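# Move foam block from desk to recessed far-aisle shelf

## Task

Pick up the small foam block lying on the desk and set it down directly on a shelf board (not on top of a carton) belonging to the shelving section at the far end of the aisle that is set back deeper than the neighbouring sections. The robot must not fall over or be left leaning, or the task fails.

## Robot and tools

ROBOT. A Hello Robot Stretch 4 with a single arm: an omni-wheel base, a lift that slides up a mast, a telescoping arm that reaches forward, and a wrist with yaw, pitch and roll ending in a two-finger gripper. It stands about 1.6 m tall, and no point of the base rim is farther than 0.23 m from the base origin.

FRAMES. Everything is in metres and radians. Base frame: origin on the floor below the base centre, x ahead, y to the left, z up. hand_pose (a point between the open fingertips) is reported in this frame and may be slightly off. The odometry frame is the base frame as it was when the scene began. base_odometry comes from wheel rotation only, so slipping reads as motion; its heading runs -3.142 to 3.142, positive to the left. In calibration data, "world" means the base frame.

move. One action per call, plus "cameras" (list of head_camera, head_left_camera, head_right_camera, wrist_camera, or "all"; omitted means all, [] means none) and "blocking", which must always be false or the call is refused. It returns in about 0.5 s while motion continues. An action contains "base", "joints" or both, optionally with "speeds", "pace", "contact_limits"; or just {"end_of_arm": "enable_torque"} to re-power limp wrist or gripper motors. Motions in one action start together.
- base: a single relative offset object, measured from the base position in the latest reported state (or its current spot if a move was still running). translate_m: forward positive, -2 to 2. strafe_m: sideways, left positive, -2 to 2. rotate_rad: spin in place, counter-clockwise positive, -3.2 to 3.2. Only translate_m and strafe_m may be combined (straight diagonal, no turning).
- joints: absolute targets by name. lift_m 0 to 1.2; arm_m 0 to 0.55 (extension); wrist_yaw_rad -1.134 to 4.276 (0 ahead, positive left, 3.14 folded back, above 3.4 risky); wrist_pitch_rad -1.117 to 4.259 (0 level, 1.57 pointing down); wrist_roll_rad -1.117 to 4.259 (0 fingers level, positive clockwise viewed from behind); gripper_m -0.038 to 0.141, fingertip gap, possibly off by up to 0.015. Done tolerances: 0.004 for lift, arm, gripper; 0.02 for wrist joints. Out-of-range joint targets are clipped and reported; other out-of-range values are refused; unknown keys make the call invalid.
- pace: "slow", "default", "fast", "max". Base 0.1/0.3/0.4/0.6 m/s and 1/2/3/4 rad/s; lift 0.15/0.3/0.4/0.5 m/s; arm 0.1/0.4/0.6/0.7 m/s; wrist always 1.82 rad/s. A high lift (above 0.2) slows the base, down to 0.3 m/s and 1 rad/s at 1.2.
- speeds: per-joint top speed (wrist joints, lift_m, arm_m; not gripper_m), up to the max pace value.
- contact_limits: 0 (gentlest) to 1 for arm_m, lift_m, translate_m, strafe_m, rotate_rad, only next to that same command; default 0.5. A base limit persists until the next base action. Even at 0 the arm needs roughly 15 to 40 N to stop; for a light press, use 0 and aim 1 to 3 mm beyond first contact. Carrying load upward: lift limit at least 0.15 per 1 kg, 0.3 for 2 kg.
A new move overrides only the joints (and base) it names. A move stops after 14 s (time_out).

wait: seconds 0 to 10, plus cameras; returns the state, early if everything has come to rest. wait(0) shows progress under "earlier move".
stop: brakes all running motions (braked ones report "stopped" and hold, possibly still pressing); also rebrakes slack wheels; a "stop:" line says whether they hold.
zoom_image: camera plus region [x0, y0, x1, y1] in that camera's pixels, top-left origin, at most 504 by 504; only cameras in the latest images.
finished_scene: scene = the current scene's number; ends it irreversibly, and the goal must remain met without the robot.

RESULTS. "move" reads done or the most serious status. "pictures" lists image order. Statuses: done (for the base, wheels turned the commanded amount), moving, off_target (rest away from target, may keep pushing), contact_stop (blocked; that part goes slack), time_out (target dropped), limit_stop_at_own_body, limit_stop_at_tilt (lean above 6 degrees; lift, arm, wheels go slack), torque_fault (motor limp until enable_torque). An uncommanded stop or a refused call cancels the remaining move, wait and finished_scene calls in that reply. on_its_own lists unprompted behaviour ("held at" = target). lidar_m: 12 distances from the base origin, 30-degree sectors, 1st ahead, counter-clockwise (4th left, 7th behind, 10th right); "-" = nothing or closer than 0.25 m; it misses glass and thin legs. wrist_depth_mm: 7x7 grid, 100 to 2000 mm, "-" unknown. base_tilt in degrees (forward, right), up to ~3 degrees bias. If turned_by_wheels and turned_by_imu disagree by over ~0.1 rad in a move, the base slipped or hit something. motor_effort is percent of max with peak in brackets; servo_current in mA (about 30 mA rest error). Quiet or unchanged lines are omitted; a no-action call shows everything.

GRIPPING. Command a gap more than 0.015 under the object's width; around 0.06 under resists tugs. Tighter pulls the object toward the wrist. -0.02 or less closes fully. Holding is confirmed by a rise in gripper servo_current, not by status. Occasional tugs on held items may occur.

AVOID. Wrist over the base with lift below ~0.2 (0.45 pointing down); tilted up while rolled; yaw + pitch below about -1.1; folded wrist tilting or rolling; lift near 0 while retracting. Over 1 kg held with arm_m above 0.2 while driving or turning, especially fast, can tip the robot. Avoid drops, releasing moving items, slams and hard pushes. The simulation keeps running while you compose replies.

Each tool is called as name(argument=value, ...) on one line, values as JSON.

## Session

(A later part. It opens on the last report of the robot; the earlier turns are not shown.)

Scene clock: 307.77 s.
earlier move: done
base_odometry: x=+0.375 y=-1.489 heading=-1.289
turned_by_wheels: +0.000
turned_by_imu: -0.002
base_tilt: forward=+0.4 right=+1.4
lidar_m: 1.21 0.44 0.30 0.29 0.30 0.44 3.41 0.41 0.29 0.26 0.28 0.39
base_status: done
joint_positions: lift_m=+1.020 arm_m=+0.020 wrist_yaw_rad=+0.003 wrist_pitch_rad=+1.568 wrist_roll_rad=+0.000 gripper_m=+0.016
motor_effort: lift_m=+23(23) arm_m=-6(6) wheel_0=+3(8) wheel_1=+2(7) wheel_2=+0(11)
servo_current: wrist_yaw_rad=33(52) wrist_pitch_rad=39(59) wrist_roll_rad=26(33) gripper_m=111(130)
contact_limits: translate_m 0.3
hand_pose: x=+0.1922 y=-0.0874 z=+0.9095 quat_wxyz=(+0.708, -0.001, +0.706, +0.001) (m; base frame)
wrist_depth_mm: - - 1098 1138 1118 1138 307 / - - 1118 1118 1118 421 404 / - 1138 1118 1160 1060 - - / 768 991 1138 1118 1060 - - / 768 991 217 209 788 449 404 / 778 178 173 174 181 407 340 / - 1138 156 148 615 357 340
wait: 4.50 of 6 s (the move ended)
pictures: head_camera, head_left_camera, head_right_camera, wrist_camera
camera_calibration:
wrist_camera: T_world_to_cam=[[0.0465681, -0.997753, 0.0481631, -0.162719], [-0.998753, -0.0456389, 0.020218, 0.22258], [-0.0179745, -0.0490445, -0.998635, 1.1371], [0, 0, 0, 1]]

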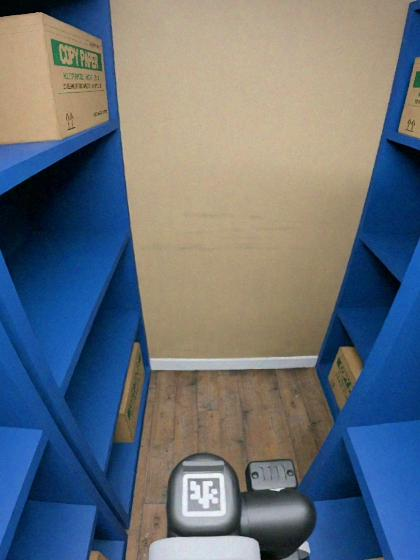

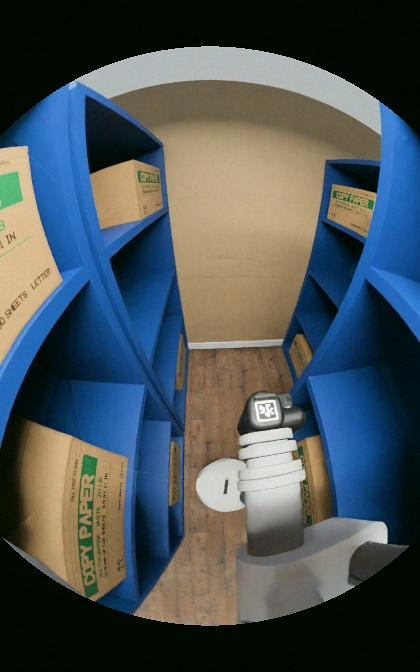

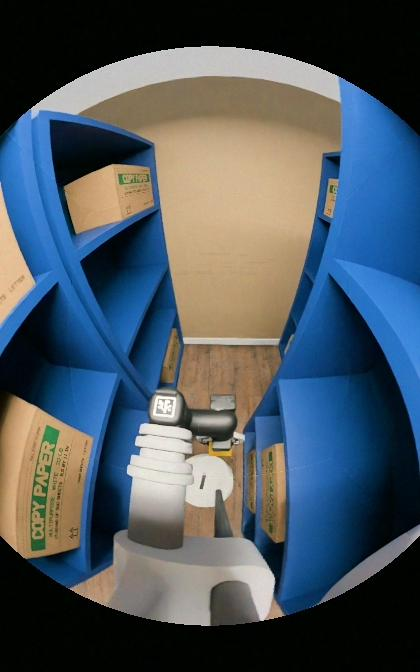

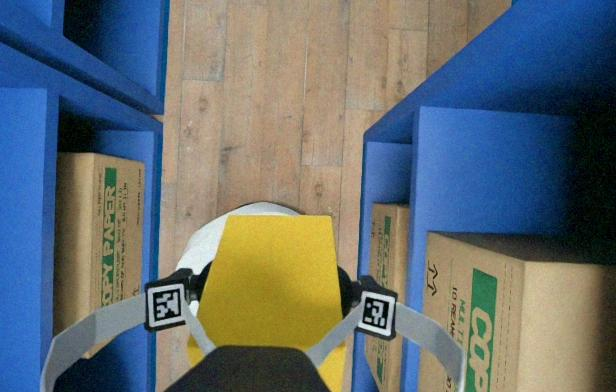

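move(base={"translate_m": 0.9, "strafe_m": 0.012}, contact_limits={"translate_m": 0.3}, blocking=false, cameras=[])

wait(seconds=5, cameras=[])

move(base={"rotate_rad": -1.57}, contact_limits={"rotate_rad": 0.3}, blocking=false, cameras=[])

wait(seconds=5)

Scene clock: 325.60 s.
move: moving
turned_by_wheels: +0.000
turned_by_imu: -0.001
base_status: translate_m moving; strafe_m moving
motor_effort: lift_m=+23(23) arm_m=-6(6) wheel_0=+8(8) wheel_1=+5(6) wheel_2=-9(9)
contact_limits: translate_m 0.3
pictures: none

Scene clock: 329.70 s.
earlier move: done
turned_by_wheels: +0.000
turned_by_imu: -0.002
base_status: done
motor_effort: lift_m=+23(23) arm_m=-6(6) wheel_0=+1(8) wheel_1=+1(8) wheel_2=+0(11)
contact_limits: translate_m 0.3
wait: 4.10 of 5 s (the move ended)
pictures: none

Scene clock: 330.20 s.
move: moving
turned_by_wheels: -0.201
turned_by_imu: -0.198
base_status: rotate_rad moving
motor_effort: lift_m=+23(23) arm_m=-6(6) wheel_0=+5(7) wheel_1=+6(7) wheel_2=+7(7)
contact_limits: rotate_rad 0.3
pictures: none

Scene clock: 332.00 s.
earlier move: done
base_odometry: x=+0.637 y=-2.350 heading=-2.859
turned_by_wheels: -1.368
turned_by_imu: -1.351
base_tilt: forward=+0.5 right=+1.4
lidar_m: 0.73 0.67 0.47 0.44 0.39 0.29 0.29 0.32 0.42 1.14 0.54 0.65
base_status: done
joint_positions: lift_m=+1.020 arm_m=+0.020 wrist_yaw_rad=+0.003 wrist_pitch_rad=+1.568 wrist_roll_rad=+0.000 gripper_m=+0.016
motor_effort: lift_m=+23(23) arm_m=-6(6) wheel_0=+2(7) wheel_1=+2(8) wheel_2=+1(7)
servo_current: wrist_yaw_rad=39(46) wrist_pitch_rad=46(59) wrist_roll_rad=26(39) gripper_m=111(124)
contact_limits: rotate_rad 0.3
hand_pose: x=+0.1922 y=-0.0874 z=+0.9095 quat_wxyz=(+0.708, -0.001, +0.706, +0.001) (m; base frame)
wrist_depth_mm: - 1118 1118 1118 1138 - - / - 1098 1118 1118 1160 - - / - 1098 1138 1138 1138 - - / - 1118 1118 1138 1138 1182 1182 / - 1138 216 209 1160 1160 1182 / - 176 173 174 181 1160 1182 / - 1138 156 148 1160 1138 1160
wait: 1.80 of 5 s (the move ended)
pictures: head_camera, head_left_camera, head_right_camera, wrist_camera
camera_calibration:
wrist_camera: T_world_to_cam=[[0.0465539, -0.997754, 0.04816, -0.162712], [-0.998753, -0.0456212, 0.0202897, 0.222497], [-0.018047, -0.0490445, -0.998634, 1.13711], [0, 0, 0, 1]]

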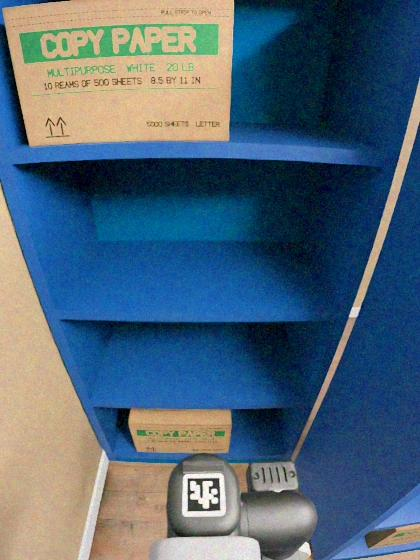

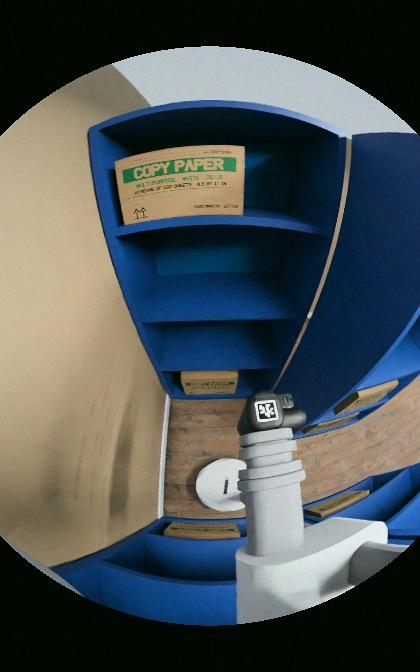

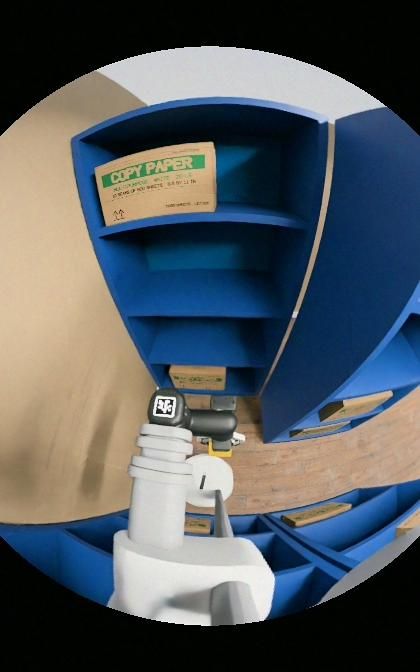

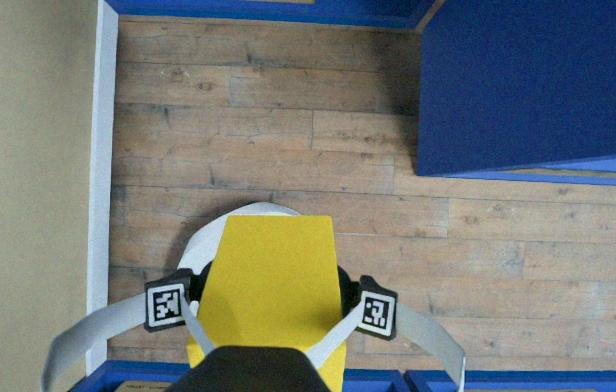

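move(base={"translate_m": 0.25, "strafe_m": 0.03}, contact_limits={"translate_m": 0.3}, joints={"lift_m": 1.09}, blocking=false, cameras=[])

wait(seconds=4, cameras=["head_camera", "wrist_camera"])

Scene clock: 339.97 s.
move: moving
turned_by_wheels: +0.000
turned_by_imu: -0.001
base_status: translate_m moving; strafe_m moving
joint_status: lift_m moving
motor_effort: lift_m=+24(27) arm_m=-6(6) wheel_0=+5(7) wheel_1=+5(7) wheel_2=-10(10)
contact_limits: translate_m 0.3
pictures: none

Scene clock: 342.00 s.
earlier move: done
base_odometry: x=+0.405 y=-2.449 heading=-2.858
turned_by_wheels: +0.000
turned_by_imu: +0.000
base_tilt: forward=+0.4 right=+1.3
lidar_m: 0.48 0.51 0.45 0.42 0.46 0.54 0.51 0.57 0.78 0.47 0.49 0.51
base_status: done
joint_positions: lift_m=+1.090 arm_m=+0.020 wrist_yaw_rad=+0.003 wrist_pitch_rad=+1.568 wrist_roll_rad=+0.000 gripper_m=+0.016
joint_status: all done
motor_effort: lift_m=+24(27) arm_m=-6(6) wheel_0=+2(7) wheel_1=+1(8) wheel_2=+0(10)
servo_current: wrist_yaw_rad=33(46) wrist_pitch_rad=33(52) wrist_roll_rad=33(33) gripper_m=117(124)
contact_limits: translate_m 0.3
hand_pose: x=+0.1922 y=-0.0874 z=+0.9794 quat_wxyz=(+0.708, -0.001, +0.706, +0.001) (m; base frame)
wrist_depth_mm: - - - - - 647 591 / - 1042 1025 917 - 854 - / - 1182 1182 1205 1205 - - / - 1205 1182 1229 1205 - - / - 1229 217 209 1229 - - / - 176 174 174 181 1255 - / - 1205 157 148 1255 1229 1229
wait: 2.03 of 4 s (the move ended)
pictures: head_camera, wrist_camera
camera_calibration:
wrist_camera: T_world_to_cam=[[0.0465515, -0.997754, 0.0481596, -0.166079], [-0.998753, -0.0456184, 0.0202968, 0.221062], [-0.0180543, -0.0490444, -0.998633, 1.20694], [0, 0, 0, 1]]

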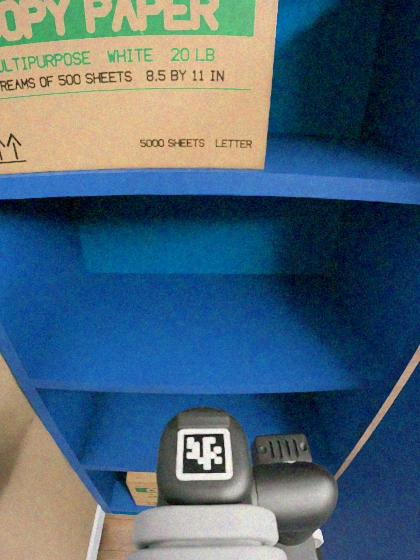

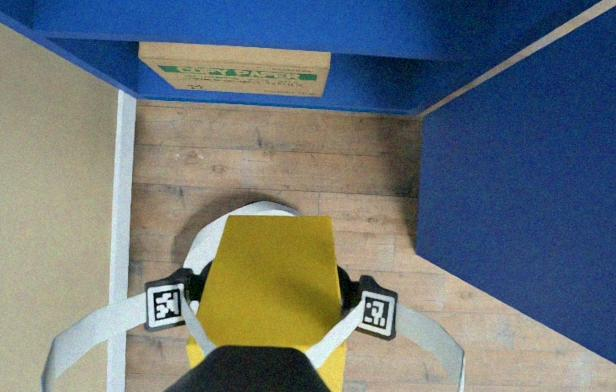

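move(joints={"wrist_pitch_rad": 0.5, "arm_m": 0.0}, blocking=false, cameras=[])

wait(seconds=3)

Scene clock: 349.67 s.
move: moving
turned_by_wheels: +0.000
turned_by_imu: -0.001
joint_status: arm_m moving; wrist_pitch_rad moving
joint sent to its limit — arm_m, lower limit.
motor_effort: lift_m=+24(24) arm_m=-4(9) wheel_0=+2(3) wheel_1=+1(1) wheel_2=+0(0)
contact_limits: translate_m 0.3
pictures: none

Scene clock: 350.40 s.
earlier move: done
base_odometry: x=+0.405 y=-2.449 heading=-2.858
turned_by_wheels: +0.000
turned_by_imu: +0.000
base_tilt: forward=+0.5 right=+1.3
lidar_m: 0.48 0.51 0.44 0.41 0.45 0.54 0.52 0.55 0.77 0.46 0.49 0.52
joint_positions: lift_m=+1.090 arm_m=+0.002 wrist_yaw_rad=+0.003 wrist_pitch_rad=+0.506 wrist_roll_rad=+0.000 gripper_m=+0.016
joint_status: all done
joint sent to its limit — arm_m, lower limit.
motor_effort: lift_m=+24(24) arm_m=-6(10) wheel_0=+2(3) wheel_1=+1(1) wheel_2=+0(0)
servo_current: wrist_yaw_rad=26(39) wrist_pitch_rad=52(117) wrist_roll_rad=26(33) gripper_m=117(124)
contact_limits: translate_m 0.3
hand_pose: x=+0.4259 y=-0.0866 z=+1.1280 quat_wxyz=(+0.968, +0.000, +0.250, +0.002) (m; base frame)
wrist_depth_mm: - - - - - - - / 699 - - - - - - / 750 - - - - - - / - - - - - - - / - - 208 210 - - 480 / - 175 173 173 180 - - / - - - 148 - - -
wait: 0.73 of 3 s (the move ended)
pictures: head_camera, head_left_camera, head_right_camera, wrist_camera
camera_calibration:
wrist_camera: T_world_to_cam=[[-0.0177206, -0.997963, 0.0612768, -0.17074], [-0.504169, -0.0440056, -0.862483, 1.2368], [0.863423, -0.0461776, -0.502362, 0.424607], [0, 0, 0, 1]]

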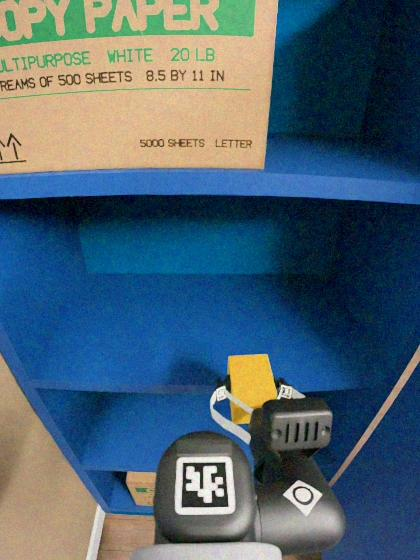

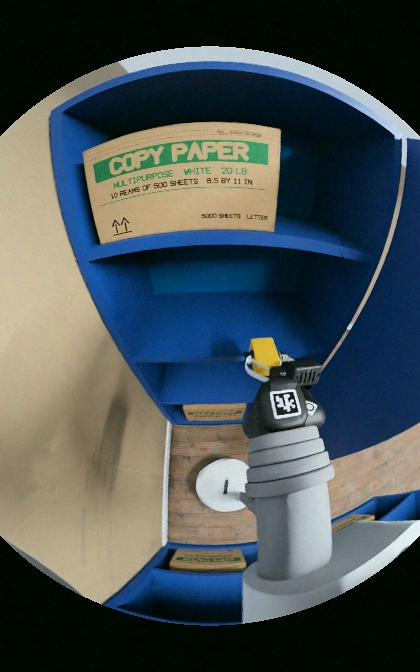

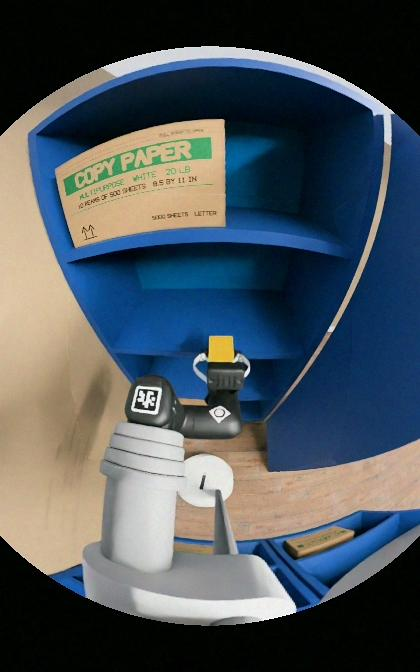

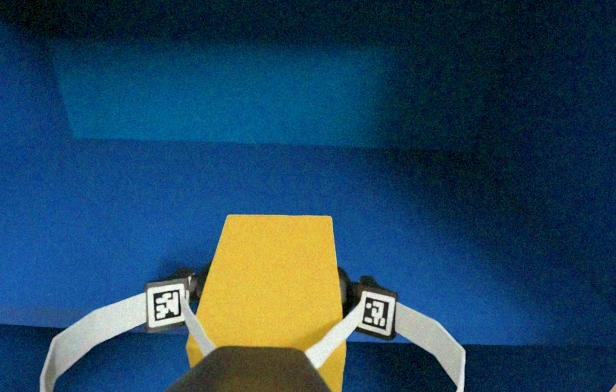

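move(joints={"arm_m": 0.25}, speeds={"arm_m": 0.2}, contact_limits={"arm_m": 0.2}, blocking=false, cameras=[])

wait(seconds=3, cameras=["wrist_camera"])

move(joints={"lift_m": 1.01}, speeds={"lift_m": 0.12}, contact_limits={"lift_m": 0.1}, blocking=false, cameras=[])

wait(seconds=3)

Scene clock: 369.13 s.
move: moving
turned_by_wheels: +0.000
turned_by_imu: -0.001
joint_status: arm_m moving
motor_effort: lift_m=+24(24) arm_m=+9(10) wheel_0=+2(3) wheel_1=+1(1) wheel_2=+0(0)
contact_limits: arm_m 0.2; translate_m 0.3
pictures: none

Scene clock: 370.67 s.
earlier move: done
turned_by_wheels: +0.000
turned_by_imu: +0.000
joint_status: all done
motor_effort: lift_m=+24(24) arm_m=+7(10) wheel_0=+2(3) wheel_1=+1(1) wheel_2=+0(0)
contact_limits: arm_m 0.2; translate_m 0.3
wait: 1.53 of 3 s (the move ended)
pictures: wrist_camera
camera_calibration:
wrist_camera: T_world_to_cam=[[-0.0177697, -0.997963, 0.0612703, -0.166329], [-0.503899, -0.0439898, -0.862642, 1.36155], [0.86358, -0.0462029, -0.502091, 0.210698], [0, 0, 0, 1]]

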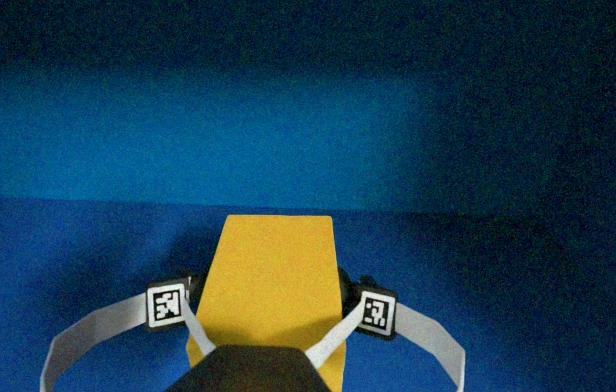

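Scene clock: 371.17 s.
move: moving
turned_by_wheels: +0.000
turned_by_imu: +0.000
joint_status: lift_m moving
motor_effort: lift_m=+12(21) arm_m=+7(7) wheel_0=+3(3) wheel_1=+1(1) wheel_2=+0(0)
contact_limits: arm_m 0.2; lift_m 0.1; translate_m 0.3
pictures: none

Scene clock: 372.03 s.
earlier move: done
base_odometry: x=+0.405 y=-2.449 heading=-2.858
turned_by_wheels: +0.000
turned_by_imu: +0.000
base_tilt: forward=+0.3 right=+1.5
lidar_m: 0.48 0.53 0.44 0.41 0.46 0.54 0.53 0.57 0.78 0.46 0.49 0.51
joint_positions: lift_m=+1.010 arm_m=+0.250 wrist_yaw_rad=+0.003 wrist_pitch_rad=+0.506 wrist_roll_rad=+0.000 gripper_m=+0.016
joint_status: all done
motor_effort: lift_m=+15(21) arm_m=+7(7) wheel_0=+2(3) wheel_1=+1(1) wheel_2=+0(0)
servo_current: wrist_yaw_rad=33(46) wrist_pitch_rad=59(59) wrist_roll_rad=26(39) gripper_m=111(124)
contact_limits: arm_m 0.2; lift_m 0.1; translate_m 0.3
hand_pose: x=+0.6732 y=-0.0866 z=+1.0489 quat_wxyz=(+0.968, +0.000, +0.250, +0.002) (m; base frame)
wrist_depth_mm: - - - - - - - / - - - - - - - / - - - - - - - / - - - - - - - / - - 208 210 - - - / - 175 173 174 181 - - / - - - 148 - - -
wait: 0.87 of 3 s (the move ended)
pictures: head_camera, head_left_camera, head_right_camera, wrist_camera
camera_calibration:
wrist_camera: T_world_to_cam=[[-0.017775, -0.997963, 0.0612685, -0.16147], [-0.503827, -0.0439894, -0.862684, 1.29323], [0.863621, -0.046203, -0.502019, 0.170814], [0, 0, 0, 1]]

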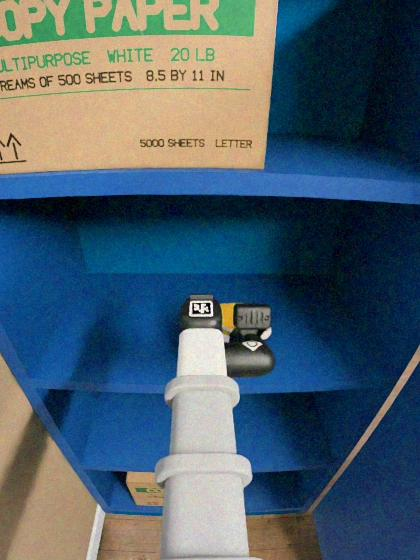

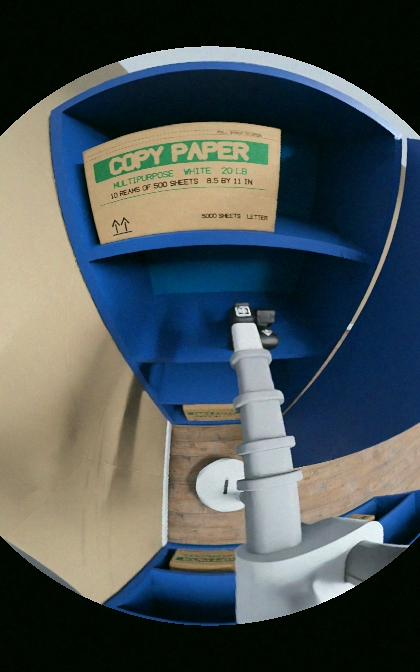

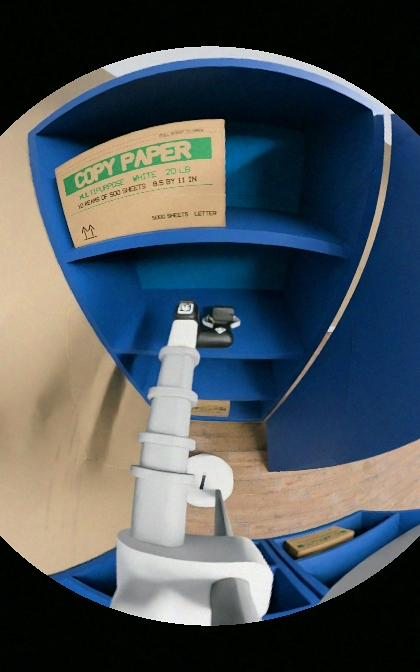

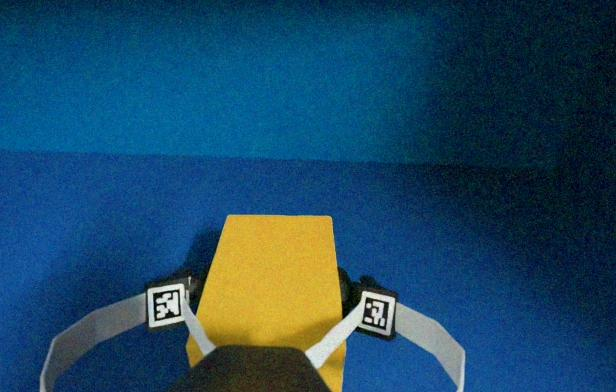

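move(joints={"lift_m": 1.002}, speeds={"lift_m": 0.04}, contact_limits={"lift_m": 0.05}, blocking=false, cameras=[])

wait(seconds=0.6, cameras=[])

move(joints={"lift_m": 0.997}, speeds={"lift_m": 0.03}, contact_limits={"lift_m": 0.05}, blocking=false, cameras=[])

wait(seconds=0.6, cameras=["wrist_camera"])

Scene clock: 381.97 s.
move: moving
turned_by_wheels: +0.000
turned_by_imu: -0.001
joint_status: lift_m moving
motor_effort: lift_m=+13(15) arm_m=+7(7) wheel_0=+2(3) wheel_1=+1(1) wheel_2=+0(0)
contact_limits: arm_m 0.2; lift_m 0.05; translate_m 0.3
pictures: none

Scene clock: 382.10 s.
earlier move: done
turned_by_wheels: +0.000
turned_by_imu: +0.000
joint_status: all done
motor_effort: lift_m=+15(15) arm_m=+7(7) wheel_0=+3(3) wheel_1=+1(1) wheel_2=+0(0)
contact_limits: arm_m 0.2; lift_m 0.05; translate_m 0.3
wait: 0.13 of 0.6 s (the move ended)
pictures: none

Scene clock: 382.60 s.
move: moving
turned_by_wheels: +0.000
turned_by_imu: +0.000
joint_status: lift_m moving
motor_effort: lift_m=+14(15) arm_m=+7(7) wheel_0=+3(3) wheel_1=+1(1) wheel_2=+0(0)
contact_limits: arm_m 0.2; lift_m 0.05; translate_m 0.3
pictures: none

Scene clock: 382.67 s.
earlier move: done
base_odometry: x=+0.405 y=-2.449 heading=-2.858
turned_by_wheels: +0.000
turned_by_imu: +0.000
base_tilt: forward=+0.4 right=+1.5
lidar_m: 0.48 0.52 0.46 0.42 0.46 0.54 0.52 0.56 0.80 0.46 0.48 0.51
joint_positions: lift_m=+0.997 arm_m=+0.250 wrist_yaw_rad=+0.003 wrist_pitch_rad=+0.506 wrist_roll_rad=+0.000 gripper_m=+0.016
joint_status: all done
motor_effort: lift_m=+15(15) arm_m=+7(7) wheel_0=+2(3) wheel_1=+1(1) wheel_2=+0(0)
servo_current: wrist_yaw_rad=39(46) wrist_pitch_rad=52(59) wrist_roll_rad=33(33) gripper_m=111(124)
contact_limits: arm_m 0.2; lift_m 0.05; translate_m 0.3
hand_pose: x=+0.6732 y=-0.0866 z=+1.0359 quat_wxyz=(+0.968, +0.000, +0.250, +0.002) (m; base frame)
wrist_depth_mm: - - - - - - - / - - - - - - - / - - - - - - - / - - - - - - - / - - 208 209 - - - / - 175 173 174 181 - - / - - - 148 - - -
wait: 0.07 of 0.6 s (the move ended)
pictures: wrist_camera
camera_calibration:
wrist_camera: T_world_to_cam=[[-0.0177752, -0.997963, 0.0612685, -0.160673], [-0.503828, -0.0439893, -0.862683, 1.28201], [0.863621, -0.0462031, -0.502019, 0.164285], [0, 0, 0, 1]]

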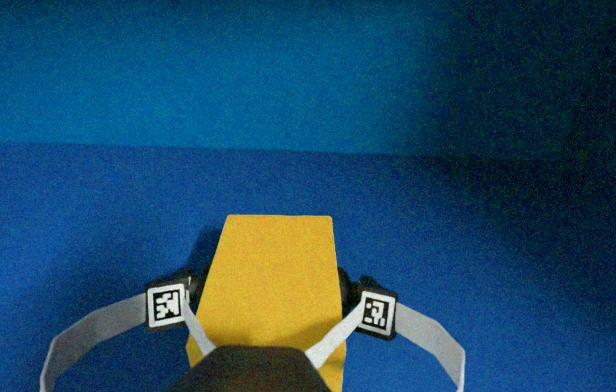

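move(joints={"lift_m": 0.992}, speeds={"lift_m": 0.03}, contact_limits={"lift_m": 0.03}, blocking=false, cameras=[])

wait(seconds=0.6, cameras=[])

move(joints={"lift_m": 0.988}, speeds={"lift_m": 0.03}, contact_limits={"lift_m": 0.03}, blocking=false, cameras=[])

wait(seconds=0.6, cameras=["wrist_camera"])

Scene clock: 393.23 s.
move: moving
turned_by_wheels: +0.000
turned_by_imu: -0.001
joint_status: lift_m moving
motor_effort: lift_m=+14(15) arm_m=+7(7) wheel_0=+2(3) wheel_1=+1(1) wheel_2=+0(0)
contact_limits: arm_m 0.2; lift_m 0.03; translate_m 0.3
pictures: none

Scene clock: 393.30 s.
earlier move: done
turned_by_wheels: +0.000
turned_by_imu: +0.000
joint_status: all done
motor_effort: lift_m=+15(15) arm_m=+7(7) wheel_0=+3(3) wheel_1=+1(1) wheel_2=+0(0)
contact_limits: arm_m 0.2; lift_m 0.03; translate_m 0.3
wait: 0.07 of 0.6 s (the move ended)
pictures: none

Scene clock: 393.80 s.
move: moving
turned_by_wheels: +0.000
turned_by_imu: +0.000
joint_status: lift_m moving
motor_effort: lift_m=+14(15) arm_m=+7(7) wheel_0=+3(3) wheel_1=+1(1) wheel_2=+0(0)
contact_limits: arm_m 0.2; lift_m 0.03; translate_m 0.3
pictures: none

Scene clock: 393.83 s.
earlier move: done
base_odometry: x=+0.405 y=-2.449 heading=-2.858
turned_by_wheels: +0.000
turned_by_imu: +0.000
base_tilt: forward=+0.5 right=+1.5
lidar_m: 0.47 0.50 0.45 0.42 0.44 0.55 0.51 0.57 0.77 0.47 0.50 0.50
joint_positions: lift_m=+0.988 arm_m=+0.250 wrist_yaw_rad=+0.003 wrist_pitch_rad=+0.506 wrist_roll_rad=+0.000 gripper_m=+0.016
joint_status: all done
motor_effort: lift_m=+15(15) arm_m=+6(7) wheel_0=+2(3) wheel_1=+1(1) wheel_2=+0(0)
servo_current: wrist_yaw_rad=39(46) wrist_pitch_rad=59(65) wrist_roll_rad=26(33) gripper_m=124(124)
contact_limits: arm_m 0.2; lift_m 0.03; translate_m 0.3
hand_pose: x=+0.6732 y=-0.0866 z=+1.0269 quat_wxyz=(+0.968, +0.000, +0.250, +0.002) (m; base frame)
wrist_depth_mm: - - - - - - - / - - - - - - - / - - - - - - - / - - - - - - - / - - 207 210 - - - / - 175 173 174 181 - - / - - - 148 - - -
wait: 0.03 of 0.6 s (the move ended)
pictures: wrist_camera
camera_calibration:
wrist_camera: T_world_to_cam=[[-0.0177753, -0.997963, 0.0612686, -0.160122], [-0.503827, -0.0439893, -0.862684, 1.27425], [0.863622, -0.0462032, -0.502019, 0.159767], [0, 0, 0, 1]]

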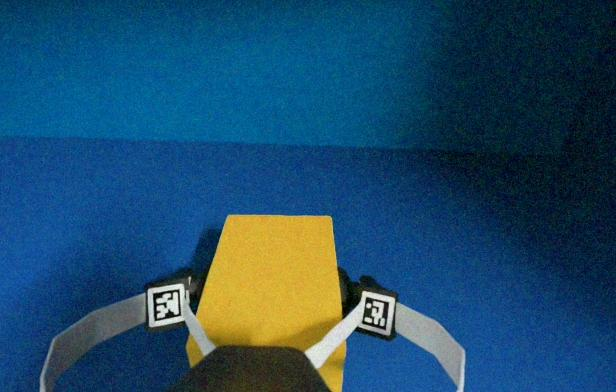

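move(joints={"lift_m": 0.984}, speeds={"lift_m": 0.03}, contact_limits={"lift_m": 0.03}, blocking=false, cameras=[])

wait(seconds=0.6, cameras=[])

move(joints={"lift_m": 0.98}, speeds={"lift_m": 0.03}, contact_limits={"lift_m": 0.03}, blocking=false, cameras=[])

wait(seconds=0.6, cameras=["wrist_camera"])

Scene clock: 400.80 s.
move: moving
turned_by_wheels: +0.000
turned_by_imu: -0.001
joint_status: lift_m moving
motor_effort: lift_m=+16(16) arm_m=+6(7) wheel_0=+3(3) wheel_1=+1(1) wheel_2=+0(0)
contact_limits: arm_m 0.2; lift_m 0.03; translate_m 0.3
pictures: none

Scene clock: 400.83 s.
earlier move: done
turned_by_wheels: +0.000
turned_by_imu: +0.000
joint_status: all done
motor_effort: lift_m=+14(16) arm_m=+7(7) wheel_0=+3(3) wheel_1=+1(1) wheel_2=+0(0)
contact_limits: arm_m 0.2; lift_m 0.03; translate_m 0.3
wait: 0.03 of 0.6 s (the move ended)
pictures: none

Scene clock: 401.33 s.
move: moving
turned_by_wheels: +0.000
turned_by_imu: +0.000
joint_status: lift_m moving
motor_effort: lift_m=+13(15) arm_m=+6(7) wheel_0=+2(3) wheel_1=+1(1) wheel_2=+0(0)
contact_limits: arm_m 0.2; lift_m 0.03; translate_m 0.3
pictures: none

Scene clock: 401.37 s.
earlier move: done
base_odometry: x=+0.405 y=-2.449 heading=-2.858
turned_by_wheels: +0.000
turned_by_imu: +0.000
base_tilt: forward=+0.3 right=+1.3
lidar_m: 0.47 0.49 0.43 0.42 0.44 0.55 0.53 0.54 0.78 0.48 0.48 0.51
joint_positions: lift_m=+0.980 arm_m=+0.250 wrist_yaw_rad=+0.003 wrist_pitch_rad=+0.506 wrist_roll_rad=+0.000 gripper_m=+0.016
joint_status: all done
motor_effort: lift_m=+15(15) arm_m=+7(7) wheel_0=+2(3) wheel_1=+1(1) wheel_2=+0(0)
servo_current: wrist_yaw_rad=39(46) wrist_pitch_rad=46(59) wrist_roll_rad=26(33) gripper_m=117(124)
contact_limits: arm_m 0.2; lift_m 0.03; translate_m 0.3
hand_pose: x=+0.6732 y=-0.0866 z=+1.0189 quat_wxyz=(+0.968, +0.000, +0.250, +0.002) (m; base frame)
wrist_depth_mm: - - - - - - - / - - - - - - - / - - - - - - - / - - - - - - - / - - 208 210 - - - / - 175 173 174 181 - - / - - - 148 - - -
wait: 0.03 of 0.6 s (the move ended)
pictures: wrist_camera
camera_calibration:
wrist_camera: T_world_to_cam=[[-0.0177755, -0.997963, 0.0612685, -0.159632], [-0.503827, -0.0439892, -0.862684, 1.26735], [0.863622, -0.0462034, -0.502019, 0.155749], [0, 0, 0, 1]]

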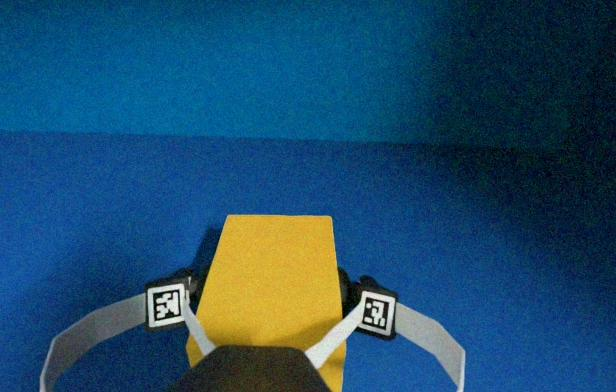

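move(joints={"lift_m": 0.976}, speeds={"lift_m": 0.03}, contact_limits={"lift_m": 0.03}, blocking=false, cameras=[])

wait(seconds=0.6, cameras=["wrist_camera"])

Scene clock: 407.50 s.
move: moving
turned_by_wheels: +0.000
turned_by_imu: -0.001
joint_status: lift_m moving
motor_effort: lift_m=+14(16) arm_m=+7(7) wheel_0=+3(3) wheel_1=+1(1) wheel_2=+0(0)
contact_limits: arm_m 0.2; lift_m 0.03; translate_m 0.3
pictures: none

Scene clock: 407.53 s.
earlier move: done
base_odometry: x=+0.405 y=-2.449 heading=-2.858
turned_by_wheels: +0.000
turned_by_imu: +0.000
base_tilt: forward=+0.3 right=+1.4
lidar_m: 0.48 0.51 0.44 0.41 0.45 0.56 0.51 0.56 0.79 0.47 0.49 0.51
joint_positions: lift_m=+0.976 arm_m=+0.250 wrist_yaw_rad=+0.003 wrist_pitch_rad=+0.503 wrist_roll_rad=+0.000 gripper_m=+0.016
joint_status: all done
motor_effort: lift_m=+14(16) arm_m=+7(7) wheel_0=+3(3) wheel_1=+1(1) wheel_2=+0(0)
servo_current: wrist_yaw_rad=33(46) wrist_pitch_rad=39(52) wrist_roll_rad=33(33) gripper_m=124(124)
contact_limits: arm_m 0.2; lift_m 0.03; translate_m 0.3
hand_pose: x=+0.6736 y=-0.0866 z=+1.0157 quat_wxyz=(+0.969, +0.000, +0.249, +0.002) (m; base frame)
wrist_depth_mm: - - - - - - - / - - - - - - - / - - - - - - - / - - - - - - - / - - 208 211 - - - / - 175 172 174 181 - - / - - - 135 - - -
wait: 0.03 of 0.6 s (the move ended)
pictures: wrist_camera
camera_calibration:
wrist_camera: T_world_to_cam=[[-0.0179442, -0.997964, 0.0612105, -0.159254], [-0.501446, -0.0439816, -0.86407, 1.26458], [0.865003, -0.0461988, -0.499636, 0.150454], [0, 0, 0, 1]]

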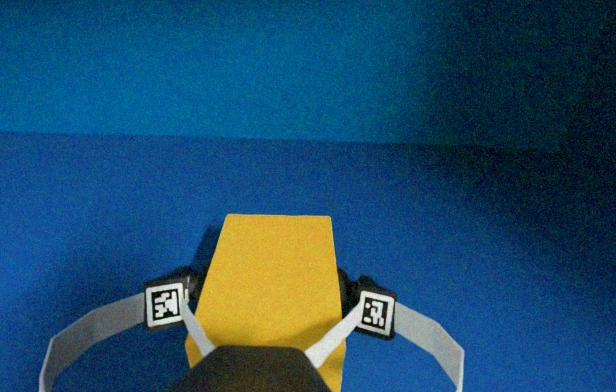

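move(joints={"lift_m": 0.974}, speeds={"lift_m": 0.03}, contact_limits={"lift_m": 0.03}, blocking=false, cameras=[])

wait(seconds=0.6, cameras=[])

move(joints={"gripper_m": 0.06}, blocking=false, cameras=[])

wait(seconds=1.5, cameras=[])

move(joints={"gripper_m": 0.13}, blocking=false, cameras=[])

wait(seconds=1.5, cameras=["wrist_camera", "head_camera"])

Scene clock: 423.50 s.
move: done
turned_by_wheels: +0.000
turned_by_imu: -0.001
joint_status: all done
motor_effort: lift_m=+13(15) arm_m=+7(7) wheel_0=+2(3) wheel_1=+1(1) wheel_2=+0(0)
contact_limits: arm_m 0.2; lift_m 0.03; translate_m 0.3
pictures: none

Scene clock: 424.10 s.
turned_by_wheels: +0.000
turned_by_imu: +0.000
joint_status: all done
motor_effort: lift_m=+13(15) arm_m=+7(7) wheel_0=+3(3) wheel_1=+1(1) wheel_2=+0(0)
contact_limits: arm_m 0.2; lift_m 0.03; translate_m 0.3
wait: 0.60 s; at rest by 0.27 s
pictures: none

Scene clock: 424.60 s.
move: moving
turned_by_wheels: +0.000
turned_by_imu: +0.000
joint_status: gripper_m moving
motor_effort: lift_m=+13(13) arm_m=+7(7) wheel_0=+2(3) wheel_1=+1(1) wheel_2=+0(0)
contact_limits: arm_m 0.2; lift_m 0.03; translate_m 0.3
pictures: none

Scene clock: 425.37 s.
earlier move: done
turned_by_wheels: +0.000
turned_by_imu: +0.000
joint_status: all done
motor_effort: lift_m=+13(13) arm_m=+7(7) wheel_0=+3(3) wheel_1=+1(1) wheel_2=+0(0)
contact_limits: arm_m 0.2; lift_m 0.03; translate_m 0.3
wait: 0.77 of 1.5 s (the move ended)
pictures: none

Scene clock: 425.87 s.
move: moving
turned_by_wheels: +0.000
turned_by_imu: +0.000
joint_status: gripper_m moving
motor_effort: lift_m=+13(13) arm_m=+7(7) wheel_0=+3(3) wheel_1=+1(1) wheel_2=+0(0)
contact_limits: arm_m 0.2; lift_m 0.03; translate_m 0.3
pictures: none

Scene clock: 427.00 s.
earlier move: done
base_odometry: x=+0.405 y=-2.449 heading=-2.858
turned_by_wheels: +0.000
turned_by_imu: +0.000
base_tilt: forward=+0.4 right=+1.2
lidar_m: 0.48 0.51 0.46 0.42 0.45 0.55 0.51 0.56 0.77 0.47 0.47 0.50
joint_positions: lift_m=+0.974 arm_m=+0.250 wrist_yaw_rad=+0.003 wrist_pitch_rad=+0.499 wrist_roll_rad=+0.000 gripper_m=+0.130
joint_status: all done
motor_effort: lift_m=+13(13) arm_m=+7(7) wheel_0=+3(3) wheel_1=+1(1) wheel_2=+0(0)
servo_current: wrist_yaw_rad=39(46) wrist_pitch_rad=46(59) wrist_roll_rad=26(33) gripper_m=46(117)
contact_limits: arm_m 0.2; lift_m 0.03; translate_m 0.3
hand_pose: x=+0.6741 y=-0.0868 z=+1.0147 quat_wxyz=(+0.969, +0.000, +0.247, +0.001) (m; base frame)
wrist_depth_mm: - - - - - - - / - - - - - - - / - - - - - - - / - - - - - - - / - - 216 218 - - - / - 185 182 179 193 - - / - - - - - - -
wait: 1.13 of 1.5 s (the move ended)
pictures: head_camera, wrist_camera
camera_calibration:
wrist_camera: T_world_to_cam=[[-0.0188127, -0.997953, 0.0611217, -0.158666], [-0.497871, -0.0436637, -0.866151, 1.26377], [0.867047, -0.0467253, -0.49603, 0.144454], [0, 0, 0, 1]]

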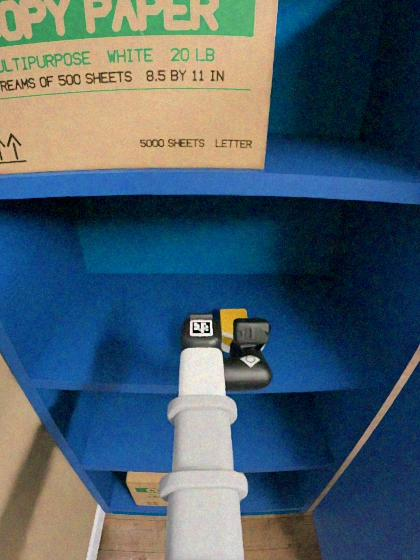

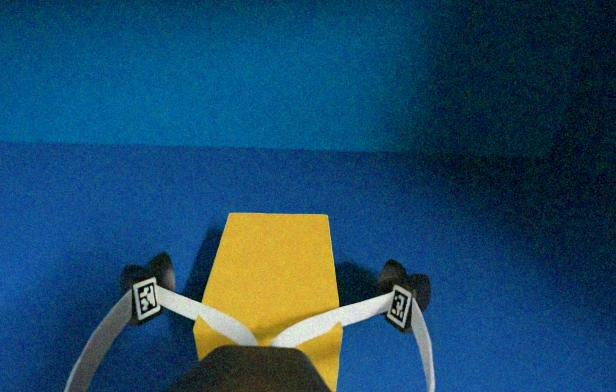

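move(joints={"lift_m": 0.99}, speeds={"lift_m": 0.1}, blocking=false, cameras=[])

wait(seconds=1, cameras=["wrist_camera"])

move(joints={"arm_m": 0.02}, speeds={"arm_m": 0.2}, blocking=false, cameras=[])

wait(seconds=3, cameras=["wrist_camera", "head_camera"])

Scene clock: 435.00 s.
move: moving
turned_by_wheels: +0.000
turned_by_imu: -0.001
joint_status: lift_m moving
motor_effort: lift_m=+25(25) arm_m=+6(7) wheel_0=+3(3) wheel_1=+1(1) wheel_2=+0(0)
contact_limits: arm_m 0.2; translate_m 0.3
pictures: none

Scene clock: 435.23 s.
earlier move: done
turned_by_wheels: +0.000
turned_by_imu: +0.000
joint_status: all done
motor_effort: lift_m=+24(25) arm_m=+6(7) wheel_0=+3(3) wheel_1=+1(1) wheel_2=+0(0)
contact_limits: arm_m 0.2; translate_m 0.3
wait: 0.23 of 1 s (the move ended)
pictures: wrist_camera
camera_calibration:
wrist_camera: T_world_to_cam=[[-0.0187695, -0.997953, 0.061137, -0.159626], [-0.498487, -0.0436652, -0.865797, 1.27671], [0.866694, -0.0467265, -0.496647, 0.152812], [0, 0, 0, 1]]

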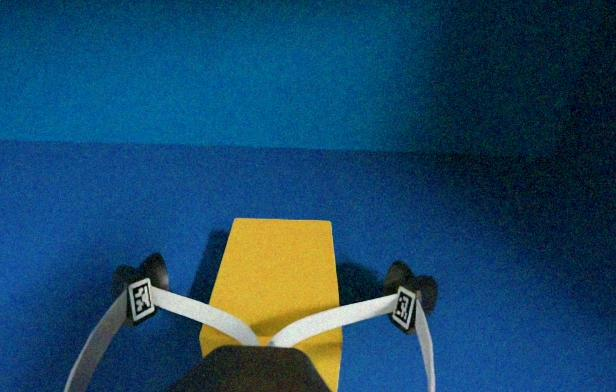

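Scene clock: 435.73 s.
move: moving
turned_by_wheels: +0.000
turned_by_imu: +0.000
joint_status: arm_m moving
motor_effort: lift_m=+24(24) arm_m=-10(10) wheel_0=+2(3) wheel_1=+1(1) wheel_2=+0(0)
contact_limits: translate_m 0.3
pictures: none

Scene clock: 437.17 s.
earlier move: done
base_odometry: x=+0.405 y=-2.449 heading=-2.858
turned_by_wheels: +0.000
turned_by_imu: +0.000
base_tilt: forward=+0.4 right=+1.4
lidar_m: 0.49 0.52 0.44 0.41 0.45 0.53 0.52 0.55 0.77 0.48 0.49 0.51
joint_positions: lift_m=+0.990 arm_m=+0.020 wrist_yaw_rad=+0.003 wrist_pitch_rad=+0.500 wrist_roll_rad=+0.000 gripper_m=+0.130
joint_status: all done
motor_effort: lift_m=+24(24) arm_m=-6(10) wheel_0=+2(3) wheel_1=+1(1) wheel_2=+0(0)
servo_current: wrist_yaw_rad=26(46) wrist_pitch_rad=39(52) wrist_roll_rad=26(33) gripper_m=46(52)
contact_limits: translate_m 0.3
hand_pose: x=+0.4445 y=-0.0868 z=+1.0297 quat_wxyz=(+0.969, +0.000, +0.247, +0.001) (m; base frame)
wrist_depth_mm: - - - - - - - / 661 - - - - - - / - - - 379 - - - / - - - - - - - / - - - - - - - / - 187 - - 194 - - / - - - - - - -
wait: 1.43 of 3 s (the move ended)
pictures: head_camera, wrist_camera
camera_calibration:
wrist_camera: T_world_to_cam=[[-0.0187642, -0.997953, 0.0611389, -0.163937], [-0.498563, -0.0436655, -0.865753, 1.16226], [0.866651, -0.0467268, -0.496723, 0.351835], [0, 0, 0, 1]]

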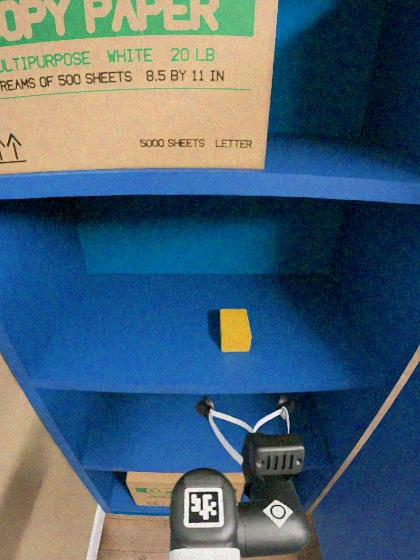

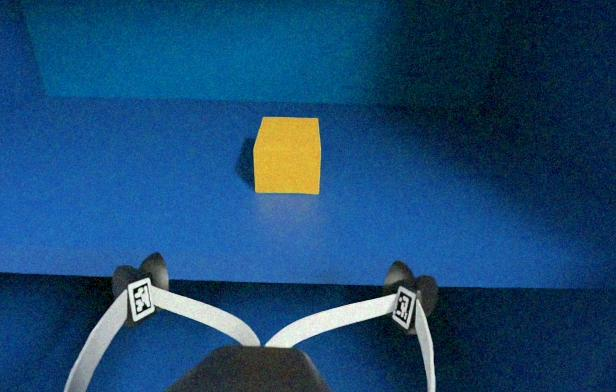

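finished_scene(scene=2)

The scene is finished: the task was done.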